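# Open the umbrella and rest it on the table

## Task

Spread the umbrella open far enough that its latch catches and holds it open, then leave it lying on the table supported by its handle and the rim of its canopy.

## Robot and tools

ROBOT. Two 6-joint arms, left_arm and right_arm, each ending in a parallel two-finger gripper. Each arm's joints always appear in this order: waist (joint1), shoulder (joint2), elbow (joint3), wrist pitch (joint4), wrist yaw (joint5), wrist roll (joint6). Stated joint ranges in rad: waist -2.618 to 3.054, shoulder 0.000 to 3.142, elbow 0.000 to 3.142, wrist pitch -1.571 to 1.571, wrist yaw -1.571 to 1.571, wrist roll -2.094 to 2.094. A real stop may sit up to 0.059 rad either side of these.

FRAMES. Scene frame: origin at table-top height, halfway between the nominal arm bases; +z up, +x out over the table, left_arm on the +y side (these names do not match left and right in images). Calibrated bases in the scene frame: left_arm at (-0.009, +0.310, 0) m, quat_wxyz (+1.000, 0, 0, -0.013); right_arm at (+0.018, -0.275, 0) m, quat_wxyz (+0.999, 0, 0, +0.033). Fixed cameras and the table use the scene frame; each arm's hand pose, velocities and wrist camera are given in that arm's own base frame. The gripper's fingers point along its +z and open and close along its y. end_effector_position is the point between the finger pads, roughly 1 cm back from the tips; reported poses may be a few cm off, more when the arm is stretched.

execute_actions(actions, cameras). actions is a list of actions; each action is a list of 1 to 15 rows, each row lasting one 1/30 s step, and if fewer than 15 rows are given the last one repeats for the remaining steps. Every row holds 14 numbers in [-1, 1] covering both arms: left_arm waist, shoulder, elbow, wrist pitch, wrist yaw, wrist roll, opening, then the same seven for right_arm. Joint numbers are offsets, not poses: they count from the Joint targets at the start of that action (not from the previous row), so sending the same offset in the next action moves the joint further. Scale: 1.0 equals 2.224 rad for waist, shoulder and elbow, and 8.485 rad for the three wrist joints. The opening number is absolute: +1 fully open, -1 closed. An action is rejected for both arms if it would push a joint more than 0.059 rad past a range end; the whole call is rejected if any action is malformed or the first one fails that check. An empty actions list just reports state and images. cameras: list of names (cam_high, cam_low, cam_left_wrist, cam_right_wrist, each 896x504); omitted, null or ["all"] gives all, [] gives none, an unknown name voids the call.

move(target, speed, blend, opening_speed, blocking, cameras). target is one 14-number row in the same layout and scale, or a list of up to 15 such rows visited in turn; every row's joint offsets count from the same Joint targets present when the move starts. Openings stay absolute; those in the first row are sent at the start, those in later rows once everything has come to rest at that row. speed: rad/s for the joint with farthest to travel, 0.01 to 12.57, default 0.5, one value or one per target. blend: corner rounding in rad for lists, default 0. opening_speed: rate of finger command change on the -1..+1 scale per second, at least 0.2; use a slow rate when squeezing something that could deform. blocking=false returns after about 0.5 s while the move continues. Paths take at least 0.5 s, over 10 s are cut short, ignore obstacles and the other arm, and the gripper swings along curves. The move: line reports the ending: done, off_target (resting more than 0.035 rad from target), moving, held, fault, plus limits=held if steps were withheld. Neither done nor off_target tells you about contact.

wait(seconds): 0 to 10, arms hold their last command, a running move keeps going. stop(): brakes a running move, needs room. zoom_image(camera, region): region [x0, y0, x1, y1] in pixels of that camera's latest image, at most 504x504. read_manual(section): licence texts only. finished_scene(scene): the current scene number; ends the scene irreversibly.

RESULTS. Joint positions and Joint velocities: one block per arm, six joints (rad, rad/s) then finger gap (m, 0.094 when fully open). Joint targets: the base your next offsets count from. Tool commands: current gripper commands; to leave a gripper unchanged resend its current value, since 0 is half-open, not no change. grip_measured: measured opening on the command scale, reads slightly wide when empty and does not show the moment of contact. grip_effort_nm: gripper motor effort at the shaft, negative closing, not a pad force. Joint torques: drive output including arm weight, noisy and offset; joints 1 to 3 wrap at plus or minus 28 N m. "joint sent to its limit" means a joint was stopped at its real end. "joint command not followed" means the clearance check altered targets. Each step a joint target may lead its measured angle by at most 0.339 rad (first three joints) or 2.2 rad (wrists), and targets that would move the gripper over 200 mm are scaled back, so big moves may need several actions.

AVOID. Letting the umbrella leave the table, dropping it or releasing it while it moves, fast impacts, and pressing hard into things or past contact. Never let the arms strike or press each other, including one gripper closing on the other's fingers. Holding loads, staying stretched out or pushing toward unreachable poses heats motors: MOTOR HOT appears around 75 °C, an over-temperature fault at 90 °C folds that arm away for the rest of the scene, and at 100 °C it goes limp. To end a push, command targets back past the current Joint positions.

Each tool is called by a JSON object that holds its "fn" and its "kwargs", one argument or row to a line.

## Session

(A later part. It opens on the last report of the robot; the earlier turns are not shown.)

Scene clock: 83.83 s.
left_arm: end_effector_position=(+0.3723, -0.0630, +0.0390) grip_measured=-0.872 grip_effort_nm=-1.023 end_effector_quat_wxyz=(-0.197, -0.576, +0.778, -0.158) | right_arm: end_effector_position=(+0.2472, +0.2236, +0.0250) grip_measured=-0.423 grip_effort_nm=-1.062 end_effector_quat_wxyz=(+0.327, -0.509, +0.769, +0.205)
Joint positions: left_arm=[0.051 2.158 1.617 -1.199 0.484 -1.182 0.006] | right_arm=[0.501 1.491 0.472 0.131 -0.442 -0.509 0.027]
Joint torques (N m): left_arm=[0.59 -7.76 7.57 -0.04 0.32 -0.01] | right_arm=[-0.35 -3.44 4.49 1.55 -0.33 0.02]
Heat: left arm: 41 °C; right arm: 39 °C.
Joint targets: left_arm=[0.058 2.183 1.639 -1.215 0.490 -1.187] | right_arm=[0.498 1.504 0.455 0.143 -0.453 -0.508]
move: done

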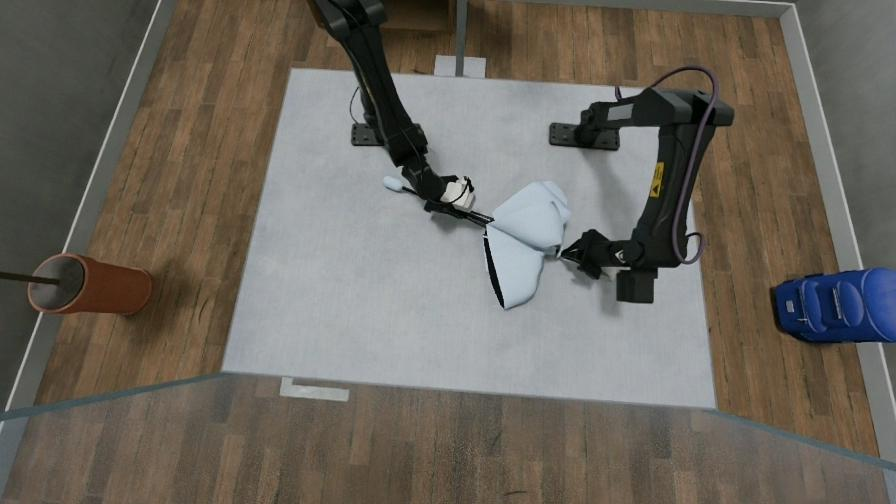

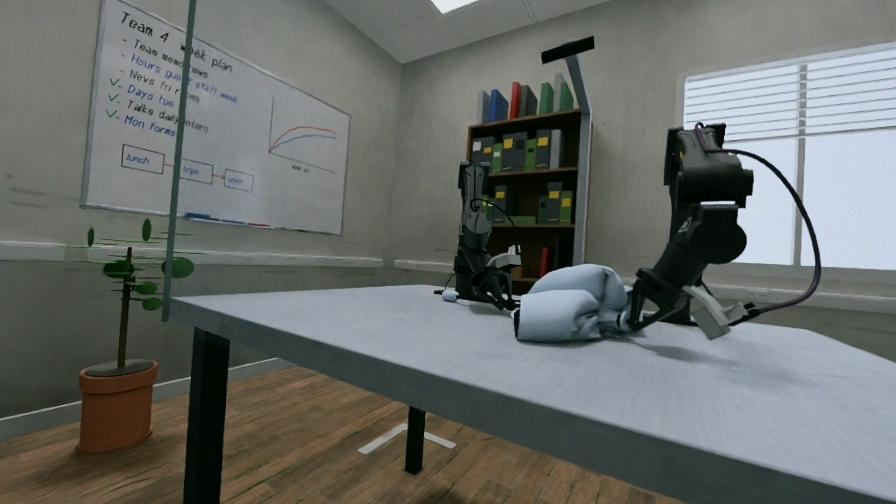

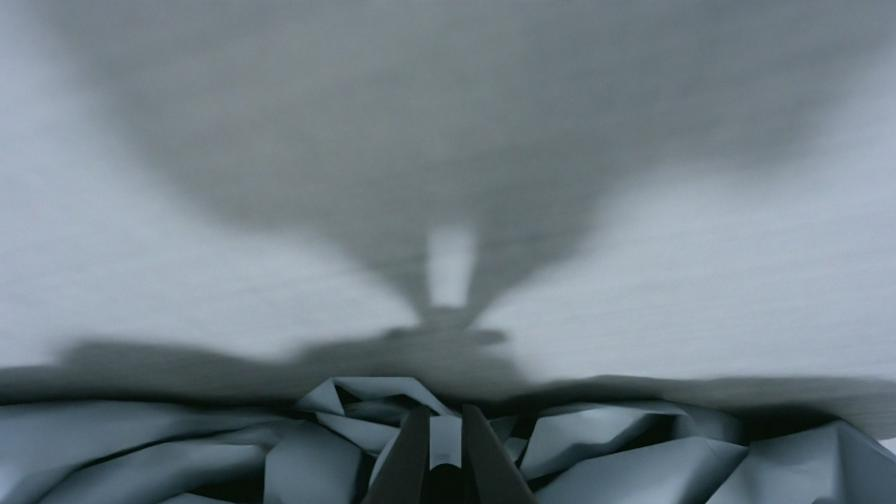

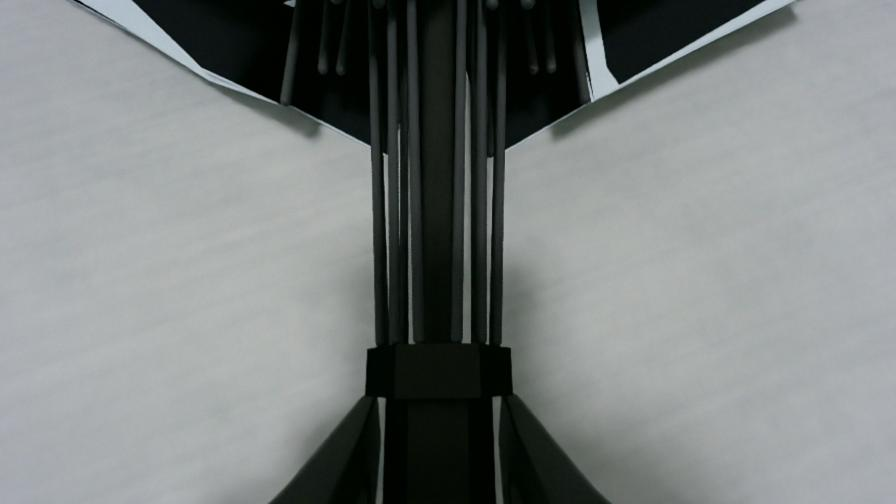

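{"fn": "move", "kwargs": {
  "target": [
    [0,0,0,0,0,0,1,0,0,0,0,0,0,-1],
    [0,-0.0342,0.0576,-0.024,0,0,1,0,0,0,0,0,0,-1],
    [0.098,-0.254,-0.3345,0.086,0.0296,0.0296,1,0,0,0,0,0,0,-1]
  ],
  "speed": 0.6
}}

{"fn": "zoom_image", "kwargs": {
  "camera": "cam_low",
  "region": [440, 220, 700, 360]
}}

Scene clock: 112.53 s.
left_arm: end_effector_position=(+0.3496, -0.0256, +0.0725) grip_measured=+0.999 grip_effort_nm=0.061 end_effector_quat_wxyz=(+0.036, -0.475, +0.790, -0.385) | right_arm: end_effector_position=(+0.2472, +0.2236, +0.0250) grip_measured=-0.423 grip_effort_nm=-1.062 end_effector_quat_wxyz=(+0.327, -0.509, +0.769, +0.205)
Joint positions: left_arm=[0.27 1.641 0.911 -0.493 0.73 -0.946 0.094] | right_arm=[0.501 1.491 0.472 0.131 -0.442 -0.509 0.027]
Joint torques (N m): left_arm=[0.55 -7.65 4.96 1.24 0.49 0.17] | right_arm=[-0.31 -3.44 4.48 1.54 -0.32 0.01]
Heat: left arm: 42 °C; right arm: 40 °C.
Joint targets: left_arm=[0.276 1.618 0.895 -0.486 0.742 -0.936] | right_arm=[0.498 1.504 0.455 0.143 -0.453 -0.508]
move: done

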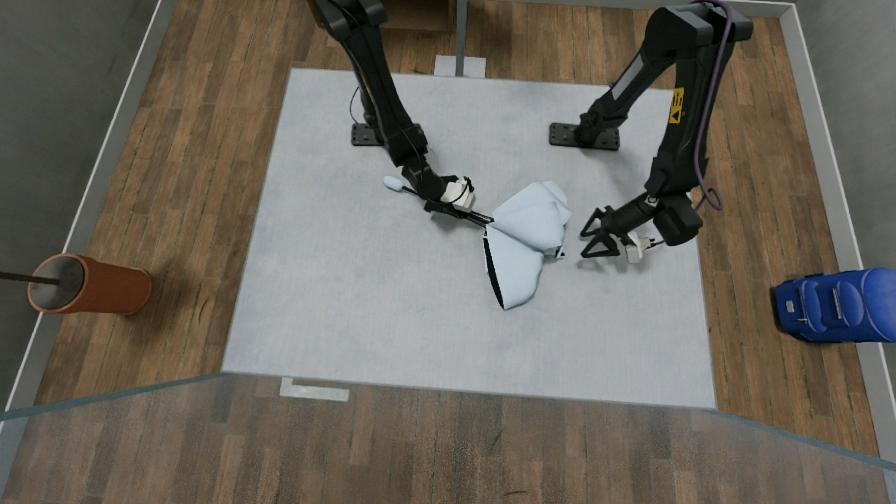

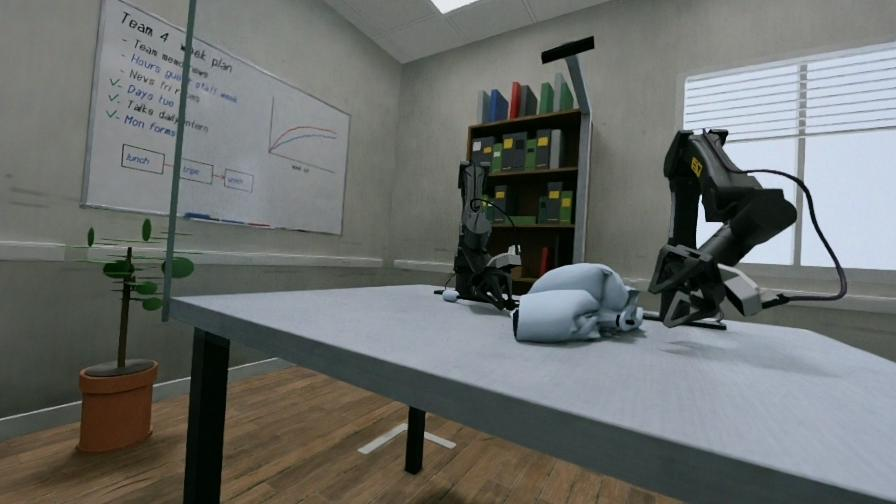

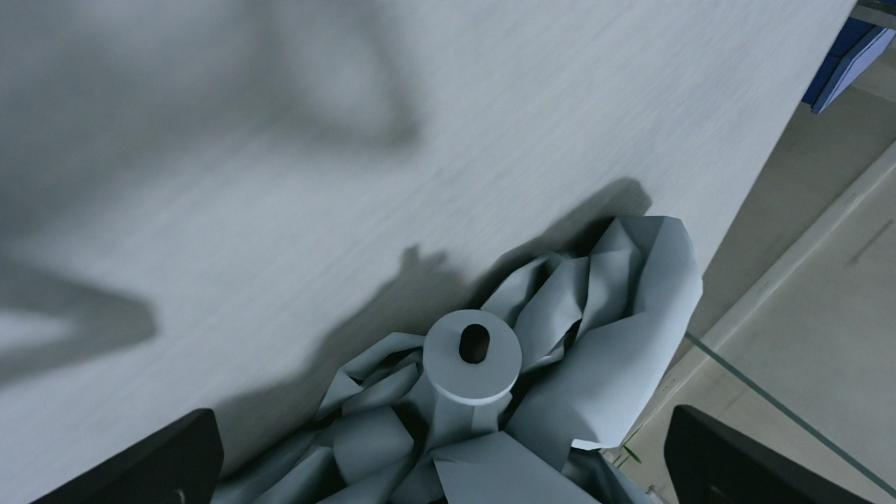

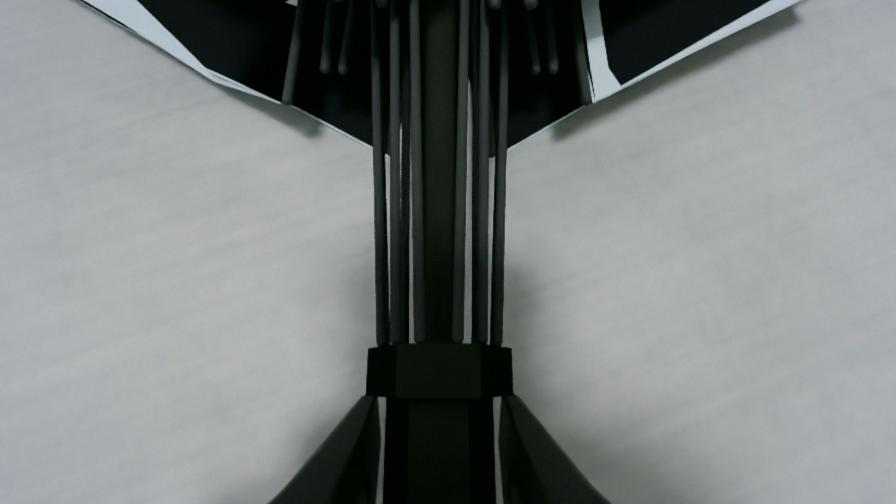

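Scaled by 1.938 from the camera's 896x504 image, which has a finer 1280x720 frame.

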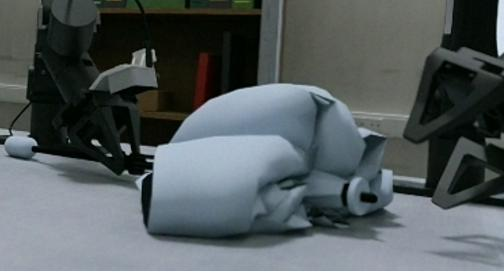

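{"fn": "move", "kwargs": {
  "target": [-0.0706,0.0441,-0.018,0.0303,-0.0075,-0.0217,1,0,0,0,0,0,0,-1],
  "speed": 0.15,
  "cameras": ["cam_left_wrist","cam_low"]
}}

Scene clock: 121.53 s.
left_arm: end_effector_position=(+0.3766, -0.0649, +0.0585) grip_measured=+0.999 grip_effort_nm=0.061 end_effector_quat_wxyz=(+0.055, -0.463, +0.791, -0.397) | right_arm: end_effector_position=(+0.2472, +0.2236, +0.0250) grip_measured=-0.423 grip_effort_nm=-1.057 end_effector_quat_wxyz=(+0.327, -0.509, +0.769, +0.205)
Joint positions: left_arm=[0.125 1.699 0.873 -0.235 0.681 -1.118 0.094] | right_arm=[0.501 1.491 0.472 0.131 -0.442 -0.509 0.027]
Joint torques (N m): left_arm=[-0.5 -5.15 4.78 1.51 0.31 0.02] | right_arm=[-0.35 -3.44 4.49 1.53 -0.33 0.02]
Heat: left arm: 41 °C; right arm: 40 °C.
Joint targets: left_arm=[0.119 1.716 0.856 -0.229 0.678 -1.119] | right_arm=[0.498 1.504 0.455 0.143 -0.453 -0.508]
move: done
Images, in order (width x height): cam_low 896x504, cam_left_wrist 896x504.

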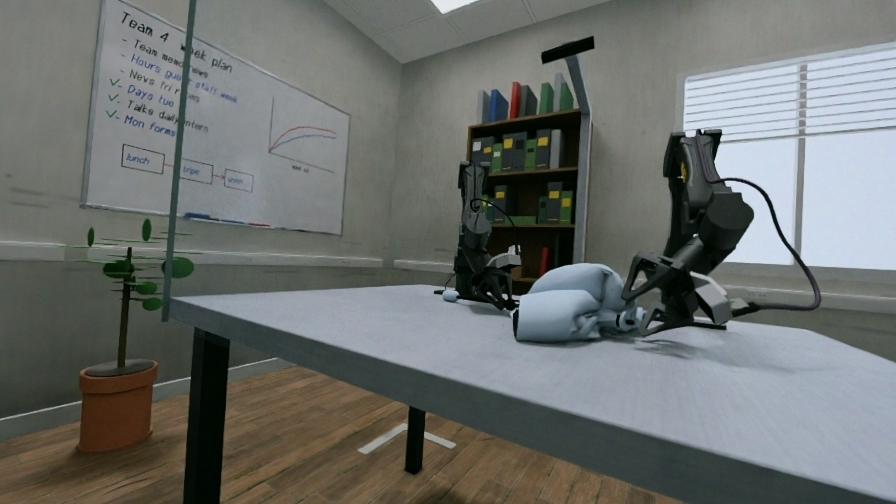

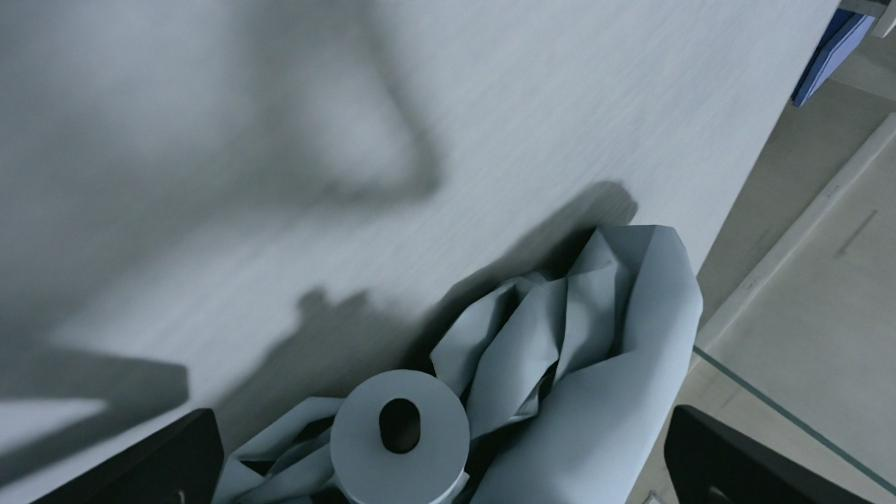

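{"fn": "move", "kwargs": {
  "target": [
    [0,0.0166,-0.0131,0.0078,0,0,1,0,0,0,0,0,0,-1],
    [0,0.0166,-0.0131,0.0078,0,0,-1,0,0,0,0,0,0,-1]
  ],
  "speed": 0.15,
  "opening_speed": 1.0
}}

{"fn": "zoom_image", "kwargs": {
  "camera": "cam_left_wrist",
  "region": [300, 344, 620, 504]
}}

Scene clock: 127.70 s.
left_arm: end_effector_position=(+0.3770, -0.0644, +0.0436) grip_measured=-0.877 grip_effort_nm=-1.033 end_effector_quat_wxyz=(+0.056, -0.465, +0.790, -0.397) | right_arm: end_effector_position=(+0.2472, +0.2236, +0.0250) grip_measured=-0.423 grip_effort_nm=-1.067 end_effector_quat_wxyz=(+0.327, -0.509, +0.769, +0.205)
Joint positions: left_arm=[0.125 1.736 0.843 -0.167 0.678 -1.124 0.006] | right_arm=[0.501 1.491 0.472 0.131 -0.442 -0.509 0.027]
Joint torques (N m): left_arm=[-0.47 -5.22 4.56 1.51 0.33 0.11] | right_arm=[-0.29 -3.41 4.48 1.55 -0.32 0.03]
Heat: left arm: 41 °C; right arm: 40 °C.
Joint targets: left_arm=[0.119 1.753 0.826 -0.162 0.678 -1.119] | right_arm=[0.498 1.504 0.455 0.143 -0.453 -0.508]
move: done

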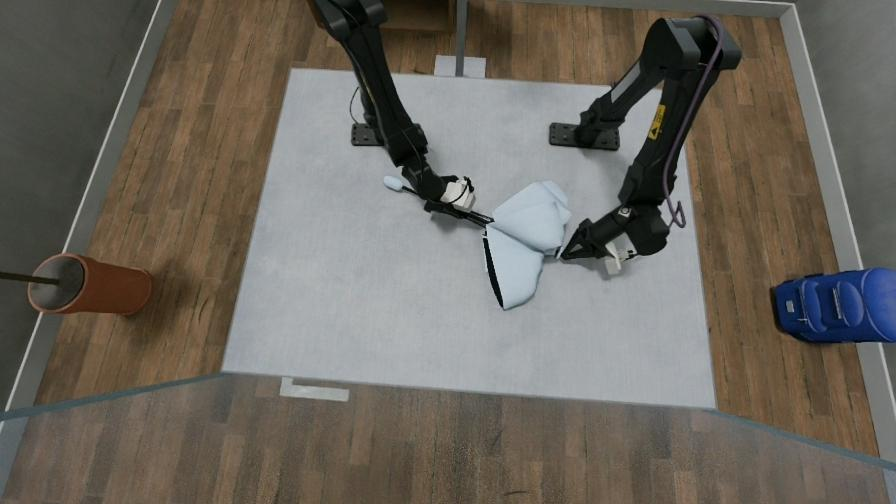

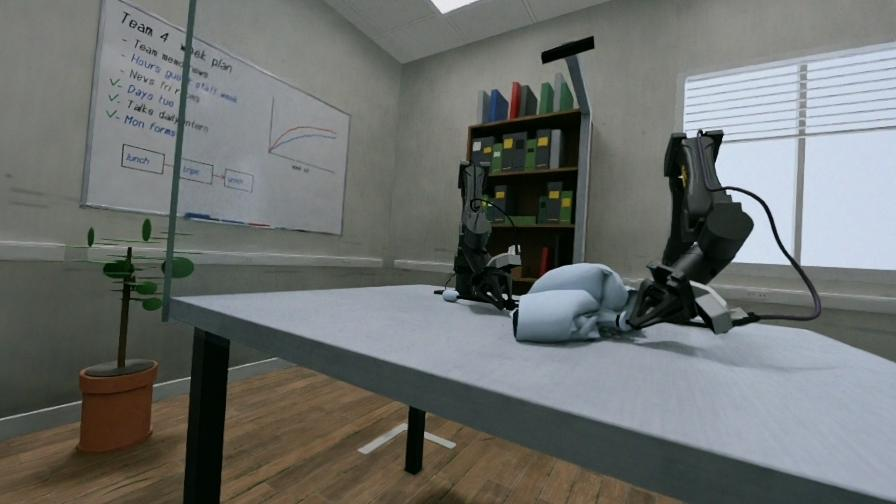

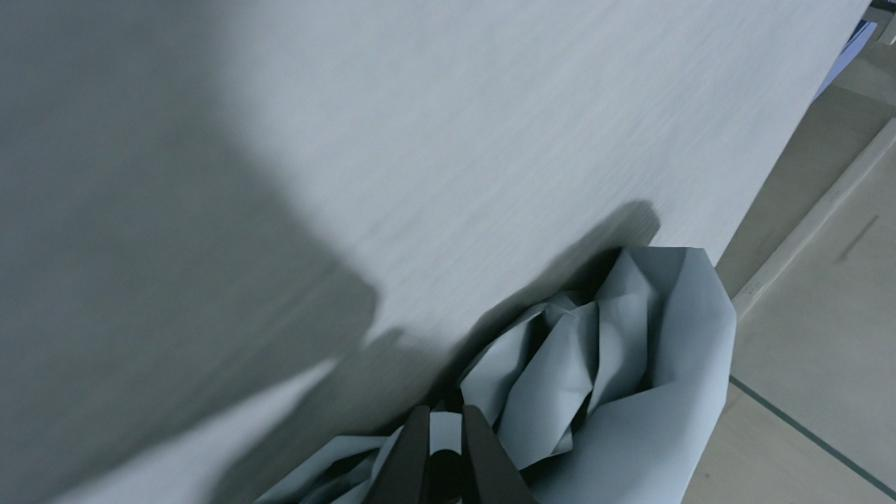

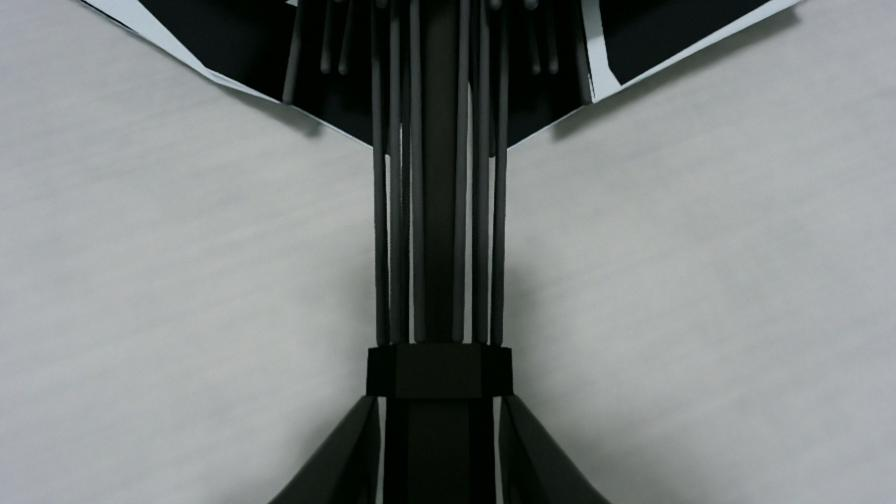

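Scaled by 1.575 from the camera's 896x504 image, which has a finer 1280x720 frame.

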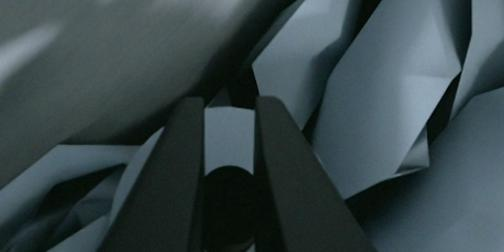

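{"fn": "move", "kwargs": {
  "target": [
    [0.0034,-0.118,0.0499,-0.0447,0.0005,0.001,-1,0.0301,-0.1551,0.0692,-0.056,0.005,0.0067,-1],
    [0.0076,-0.1808,0.1511,-0.0885,0.0009,0.002,-1,0.0672,-0.2163,0.1893,-0.1004,0.0112,0.0146,-1]
  ],
  "speed": 0.25,
  "blend": 0.05
}}

Scene clock: 136.80 s.
left_arm: end_effector_position=(+0.3194, -0.0709, +0.1894) grip_measured=-0.877 grip_effort_nm=-1.043 end_effector_quat_wxyz=(+0.029, -0.473, +0.793, -0.382) | right_arm: end_effector_position=(+0.1900, +0.2214, +0.1672) grip_measured=-0.423 grip_effort_nm=-1.072 end_effector_quat_wxyz=(+0.295, -0.508, +0.782, +0.208)
Joint positions: left_arm=[0.126 1.368 1.135 -0.899 0.676 -1.105 0.006] | right_arm=[0.642 1.044 0.835 -0.701 -0.359 -0.387 0.027]
Joint torques (N m): left_arm=[0.8 -5.68 9.26 1.2 0.42 0.06] | right_arm=[0.54 -3.88 11.12 1.35 -0.15 0.05]
Heat: left arm: 41 °C; right arm: 40 °C.
Joint targets: left_arm=[0.135 1.351 1.162 -0.913 0.686 -1.102] | right_arm=[0.647 1.023 0.876 -0.709 -0.358 -0.384]
move: off_target (right_arm); right_arm: the elbow is farthest, 0.041 rad from its target

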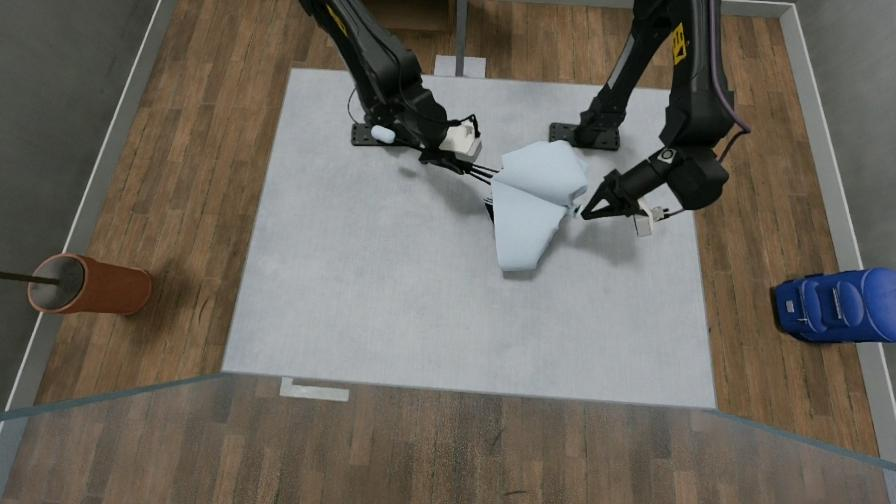

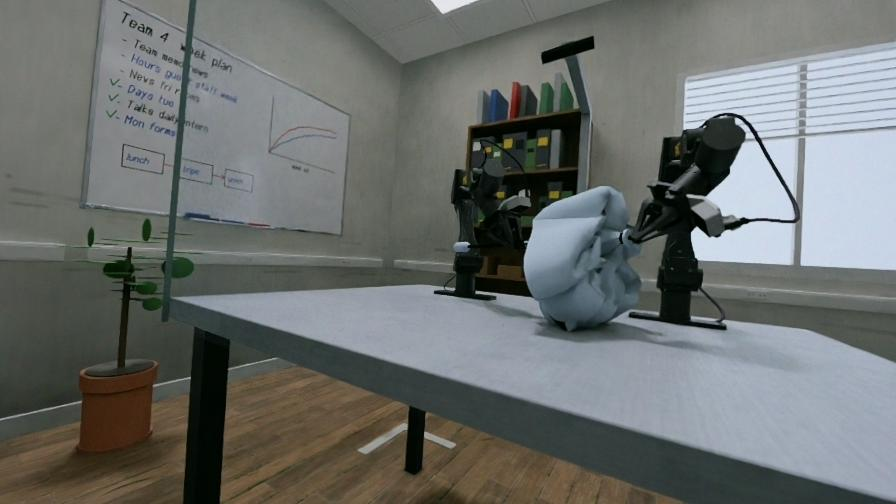

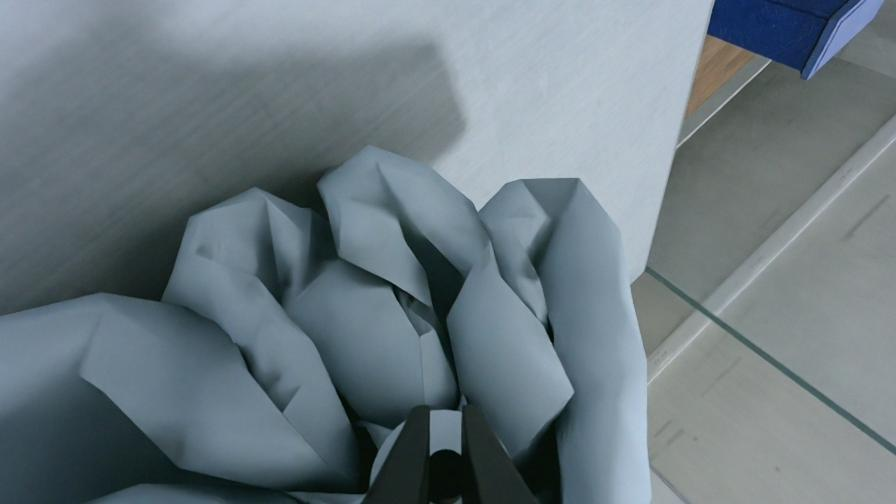

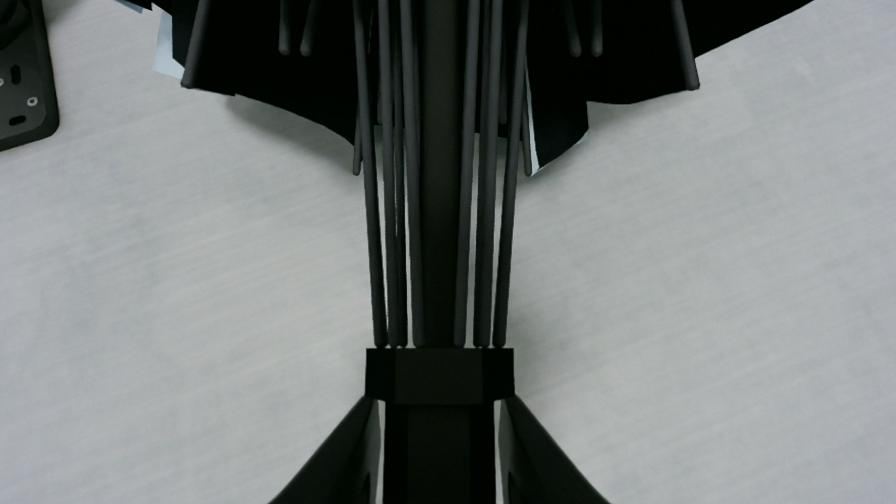

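{"fn": "move", "kwargs": {
  "target": [
    [0,0,0,0,0,0,-1,0.0504,0.0994,0.0612,0.0134,0.0088,0.0104,-1],
    [0,0,0,0,0,0,-1,0.0771,0.1812,0.1281,0.0186,0.0136,0.0157,-1]
  ],
  "speed": 0.15,
  "blend": 0.03
}}

Scene clock: 147.73 s.
left_arm: end_effector_position=(+0.3404, -0.0372, +0.1895) grip_measured=-0.877 grip_effort_nm=-1.038 end_effector_quat_wxyz=(+0.104, -0.492, +0.793, -0.344) | right_arm: end_effector_position=(+0.2173, +0.2756, +0.1457) grip_measured=-0.423 grip_effort_nm=-1.067 end_effector_quat_wxyz=(+0.218, -0.513, +0.815, +0.158)
Joint positions: left_arm=[0.161 1.368 1.15 -0.83 0.544 -1.099 0.006] | right_arm=[0.801 1.41 1.091 -0.74 -0.197 -0.27 0.027]
Joint torques (N m): left_arm=[-2.15 -5.81 8.14 0.67 1.65 0] | right_arm=[1.81 -3.75 13.5 2.98 -0.61 0.21]
Heat: left arm: 42 °C; right arm: 40 °C.
Joint targets: left_arm=[0.135 1.351 1.162 -0.913 0.686 -1.103] | right_arm=[0.819 1.426 1.161 -0.552 -0.243 -0.251]
move: off_target (left_arm, right_arm); left_arm: the wrist yaw is farthest, 0.142 rad from its target; right_arm: the wrist pitch is farthest, 0.189 rad from its target

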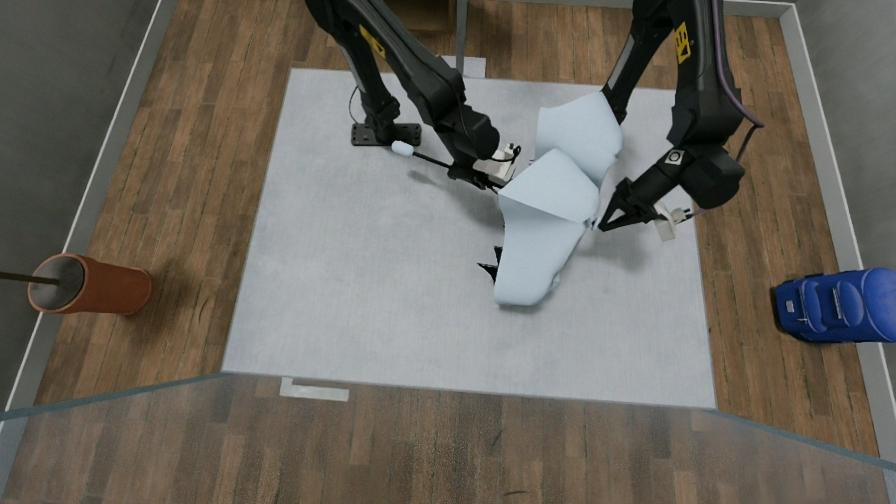

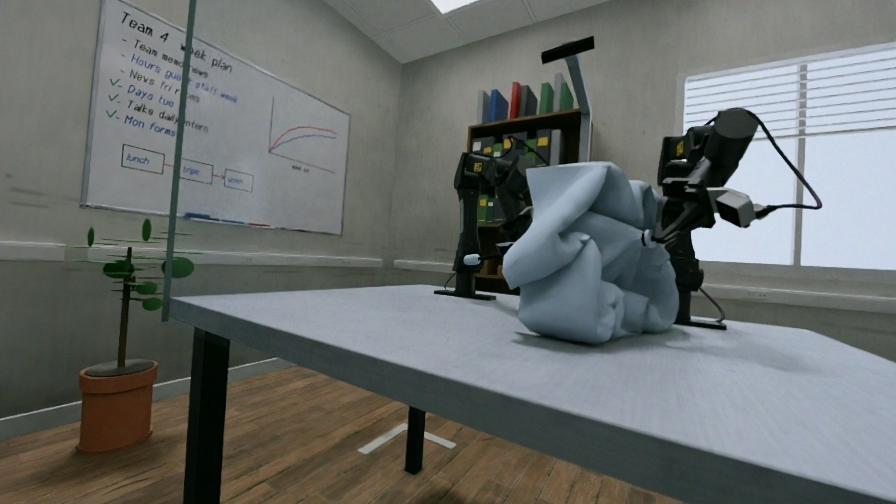

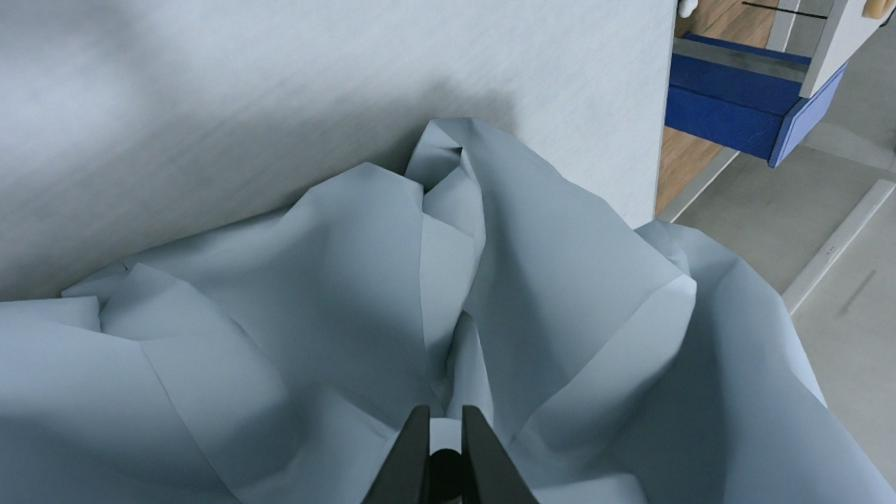

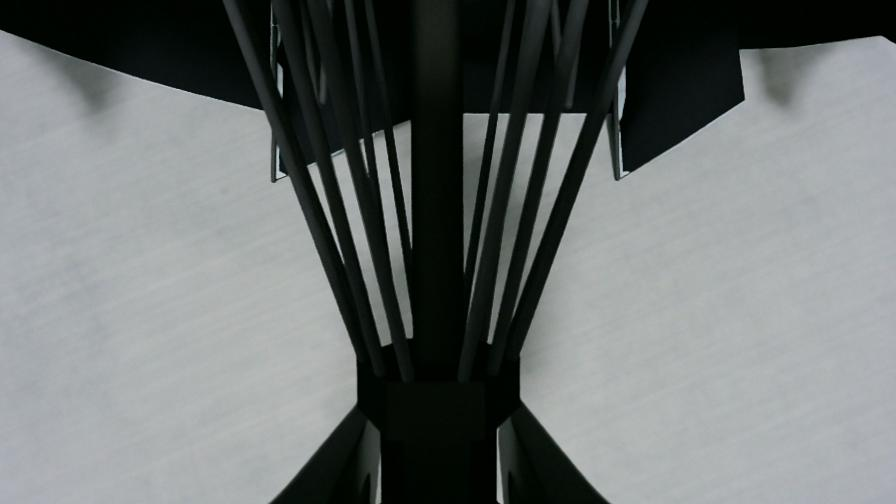

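{"fn": "move", "kwargs": {
  "target": [-0.027,0,0,0,0.0141,0,-1,0.038,0.0659,0.0656,0.0243,-0.0007,0.003,-1],
  "speed": 0.12
}}

Scene clock: 153.10 s.
left_arm: end_effector_position=(+0.3640, -0.0311, +0.2100) grip_measured=-0.875 grip_effort_nm=-1.038 end_effector_quat_wxyz=(+0.165, -0.467, +0.791, -0.359) | right_arm: end_effector_position=(+0.2200, +0.3058, +0.1313) grip_measured=-0.426 grip_effort_nm=-1.067 end_effector_quat_wxyz=(+0.188, -0.508, +0.828, +0.147)
Joint positions: left_arm=[0.161 1.368 1.173 -0.726 0.529 -1.087 0.006] | right_arm=[0.871 1.558 1.198 -0.753 -0.157 -0.194 0.027]
Joint torques (N m): left_arm=[-7.35 -5.93 6.52 -0.19 2.95 -0.13] | right_arm=[3.3 -4.9 17.02 4.94 -1.11 -0.28]
Motor temperatures (°C): left_arm=[34 37 42 36 34 32 32] | right_arm=[35 35 38 44 33 34 36]
Heat: left arm: 42 °C; right arm: 44 °C.
Joint targets: left_arm=[0.075 1.351 1.163 -0.913 0.806 -1.102] | right_arm=[0.904 1.572 1.307 -0.345 -0.249 -0.225]
move: off_target (left_arm, right_arm); left_arm: the wrist yaw is farthest, 0.277 rad from its target; right_arm: the wrist pitch is farthest, 0.407 rad from its target

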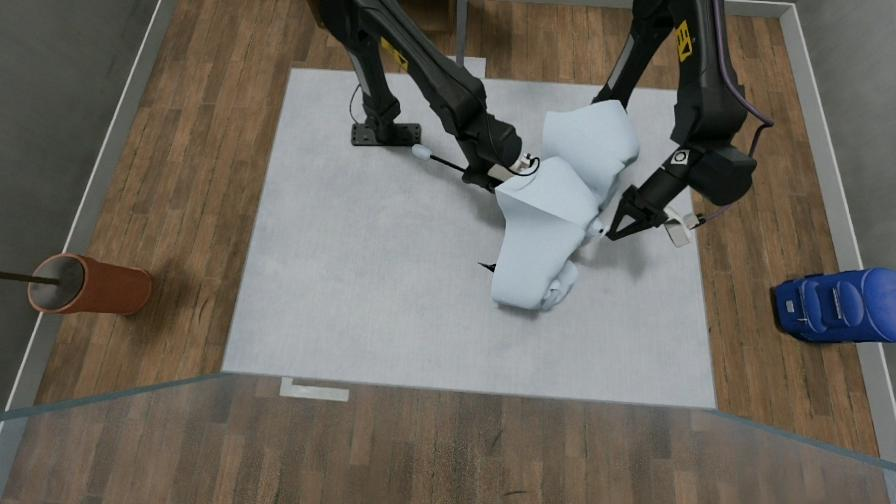

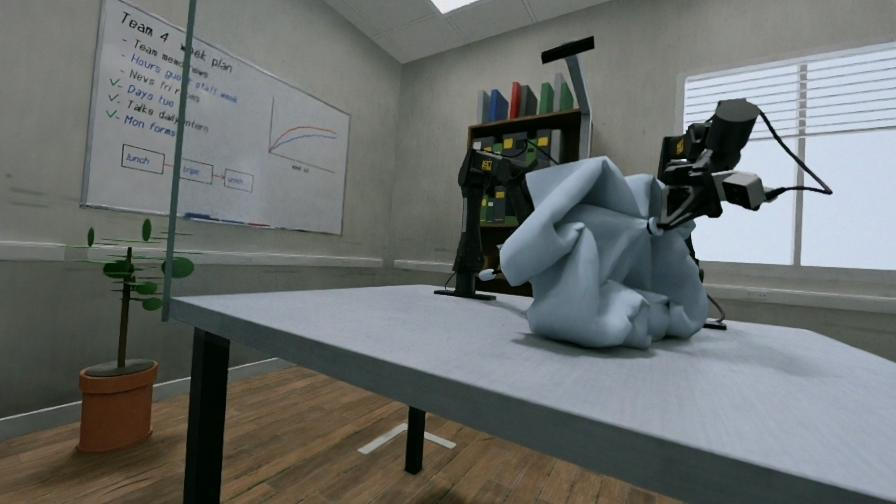

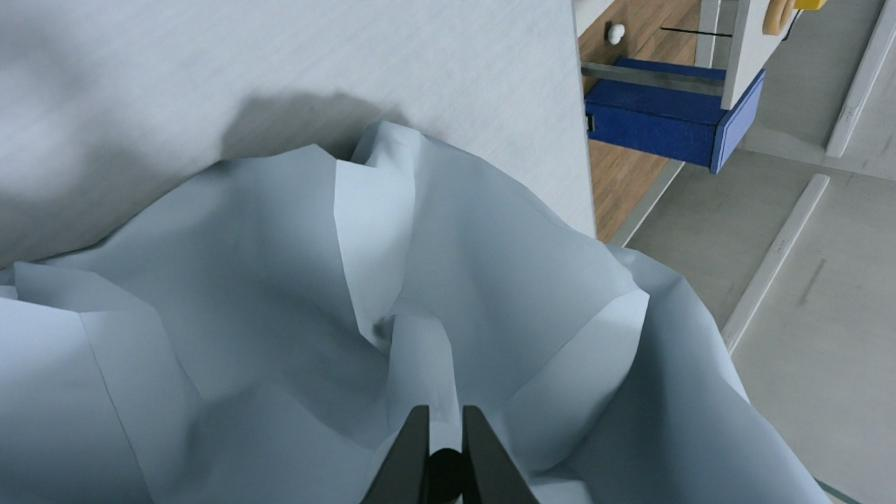

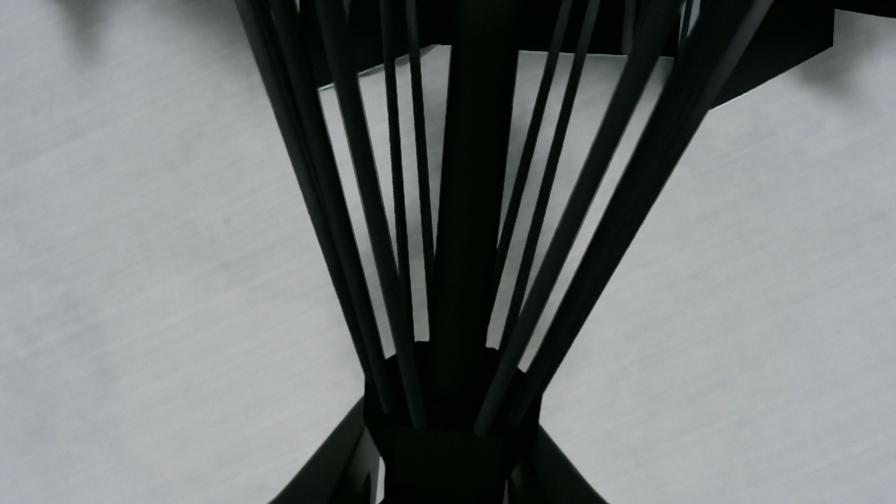

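{"fn": "move", "kwargs": {
  "target": [0.0315,0.121,0.277,-0.0417,-0.0137,0,-1,-0.1484,-0.094,0.1052,-0.0838,-0.0184,-0.0257,-1],
  "speed": 0.2
}}

Scene clock: 166.87 s.
left_arm: end_effector_position=(+0.3664, -0.0657, +0.2963) grip_measured=-0.875 grip_effort_nm=-1.038 end_effector_quat_wxyz=(+0.035, -0.461, +0.789, -0.404) | right_arm: end_effector_position=(+0.2515, +0.2555, +0.2724) grip_measured=-0.427 grip_effort_nm=-1.062 end_effector_quat_wxyz=(+0.286, -0.514, +0.779, +0.216)
Joint positions: left_arm=[0.141 1.602 1.753 -1.253 0.72 -1.096 0.006] | right_arm=[0.59 1.403 1.497 -1.039 -0.412 -0.443 0.027]
Joint torques (N m): left_arm=[0.44 -4.66 8.66 1.24 0.06 -0.02] | right_arm=[-1.63 -7.76 10.96 1.22 -0.11 0]
Motor temperatures (°C): left_arm=[35 36 41 35 38 32 32] | right_arm=[35 36 39 54 34 34 36]
Heat: left arm: 41 °C; right arm: 54 °C.
Joint targets: left_arm=[0.146 1.620 1.778 -1.267 0.689 -1.102] | right_arm=[0.573 1.363 1.541 -1.056 -0.405 -0.444]
move: off_target (right_arm); right_arm: the elbow is farthest, 0.044 rad from its target

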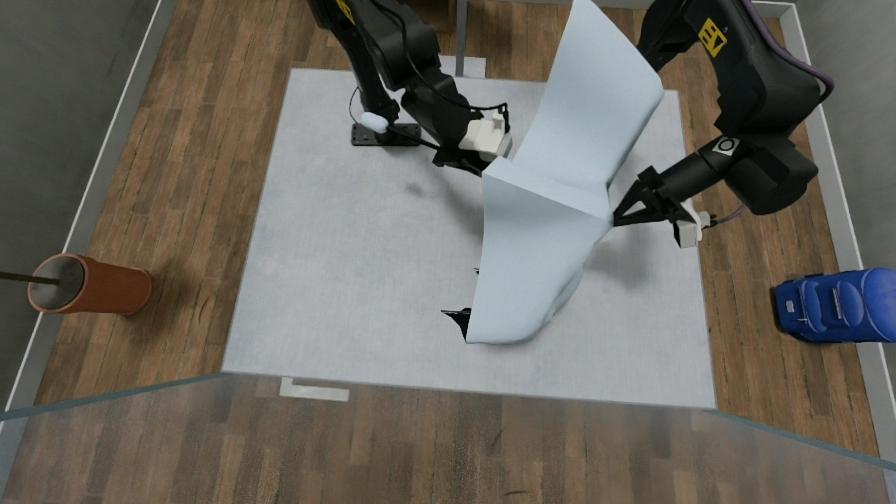

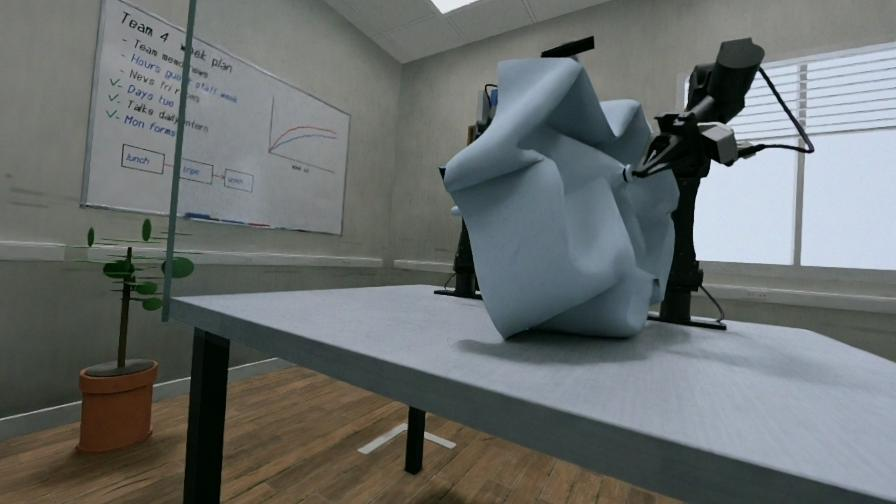

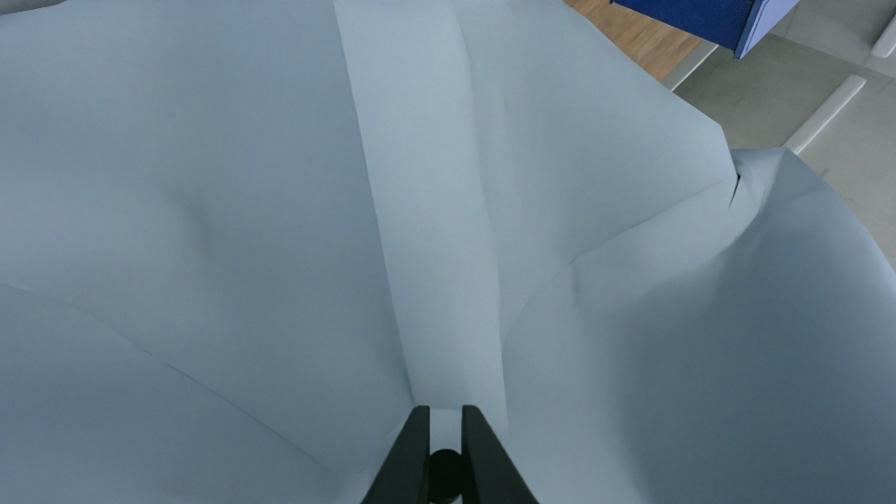

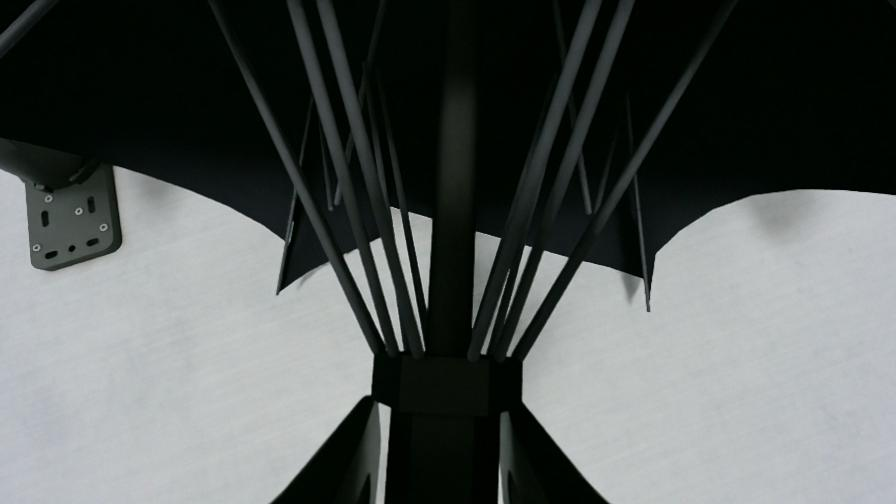

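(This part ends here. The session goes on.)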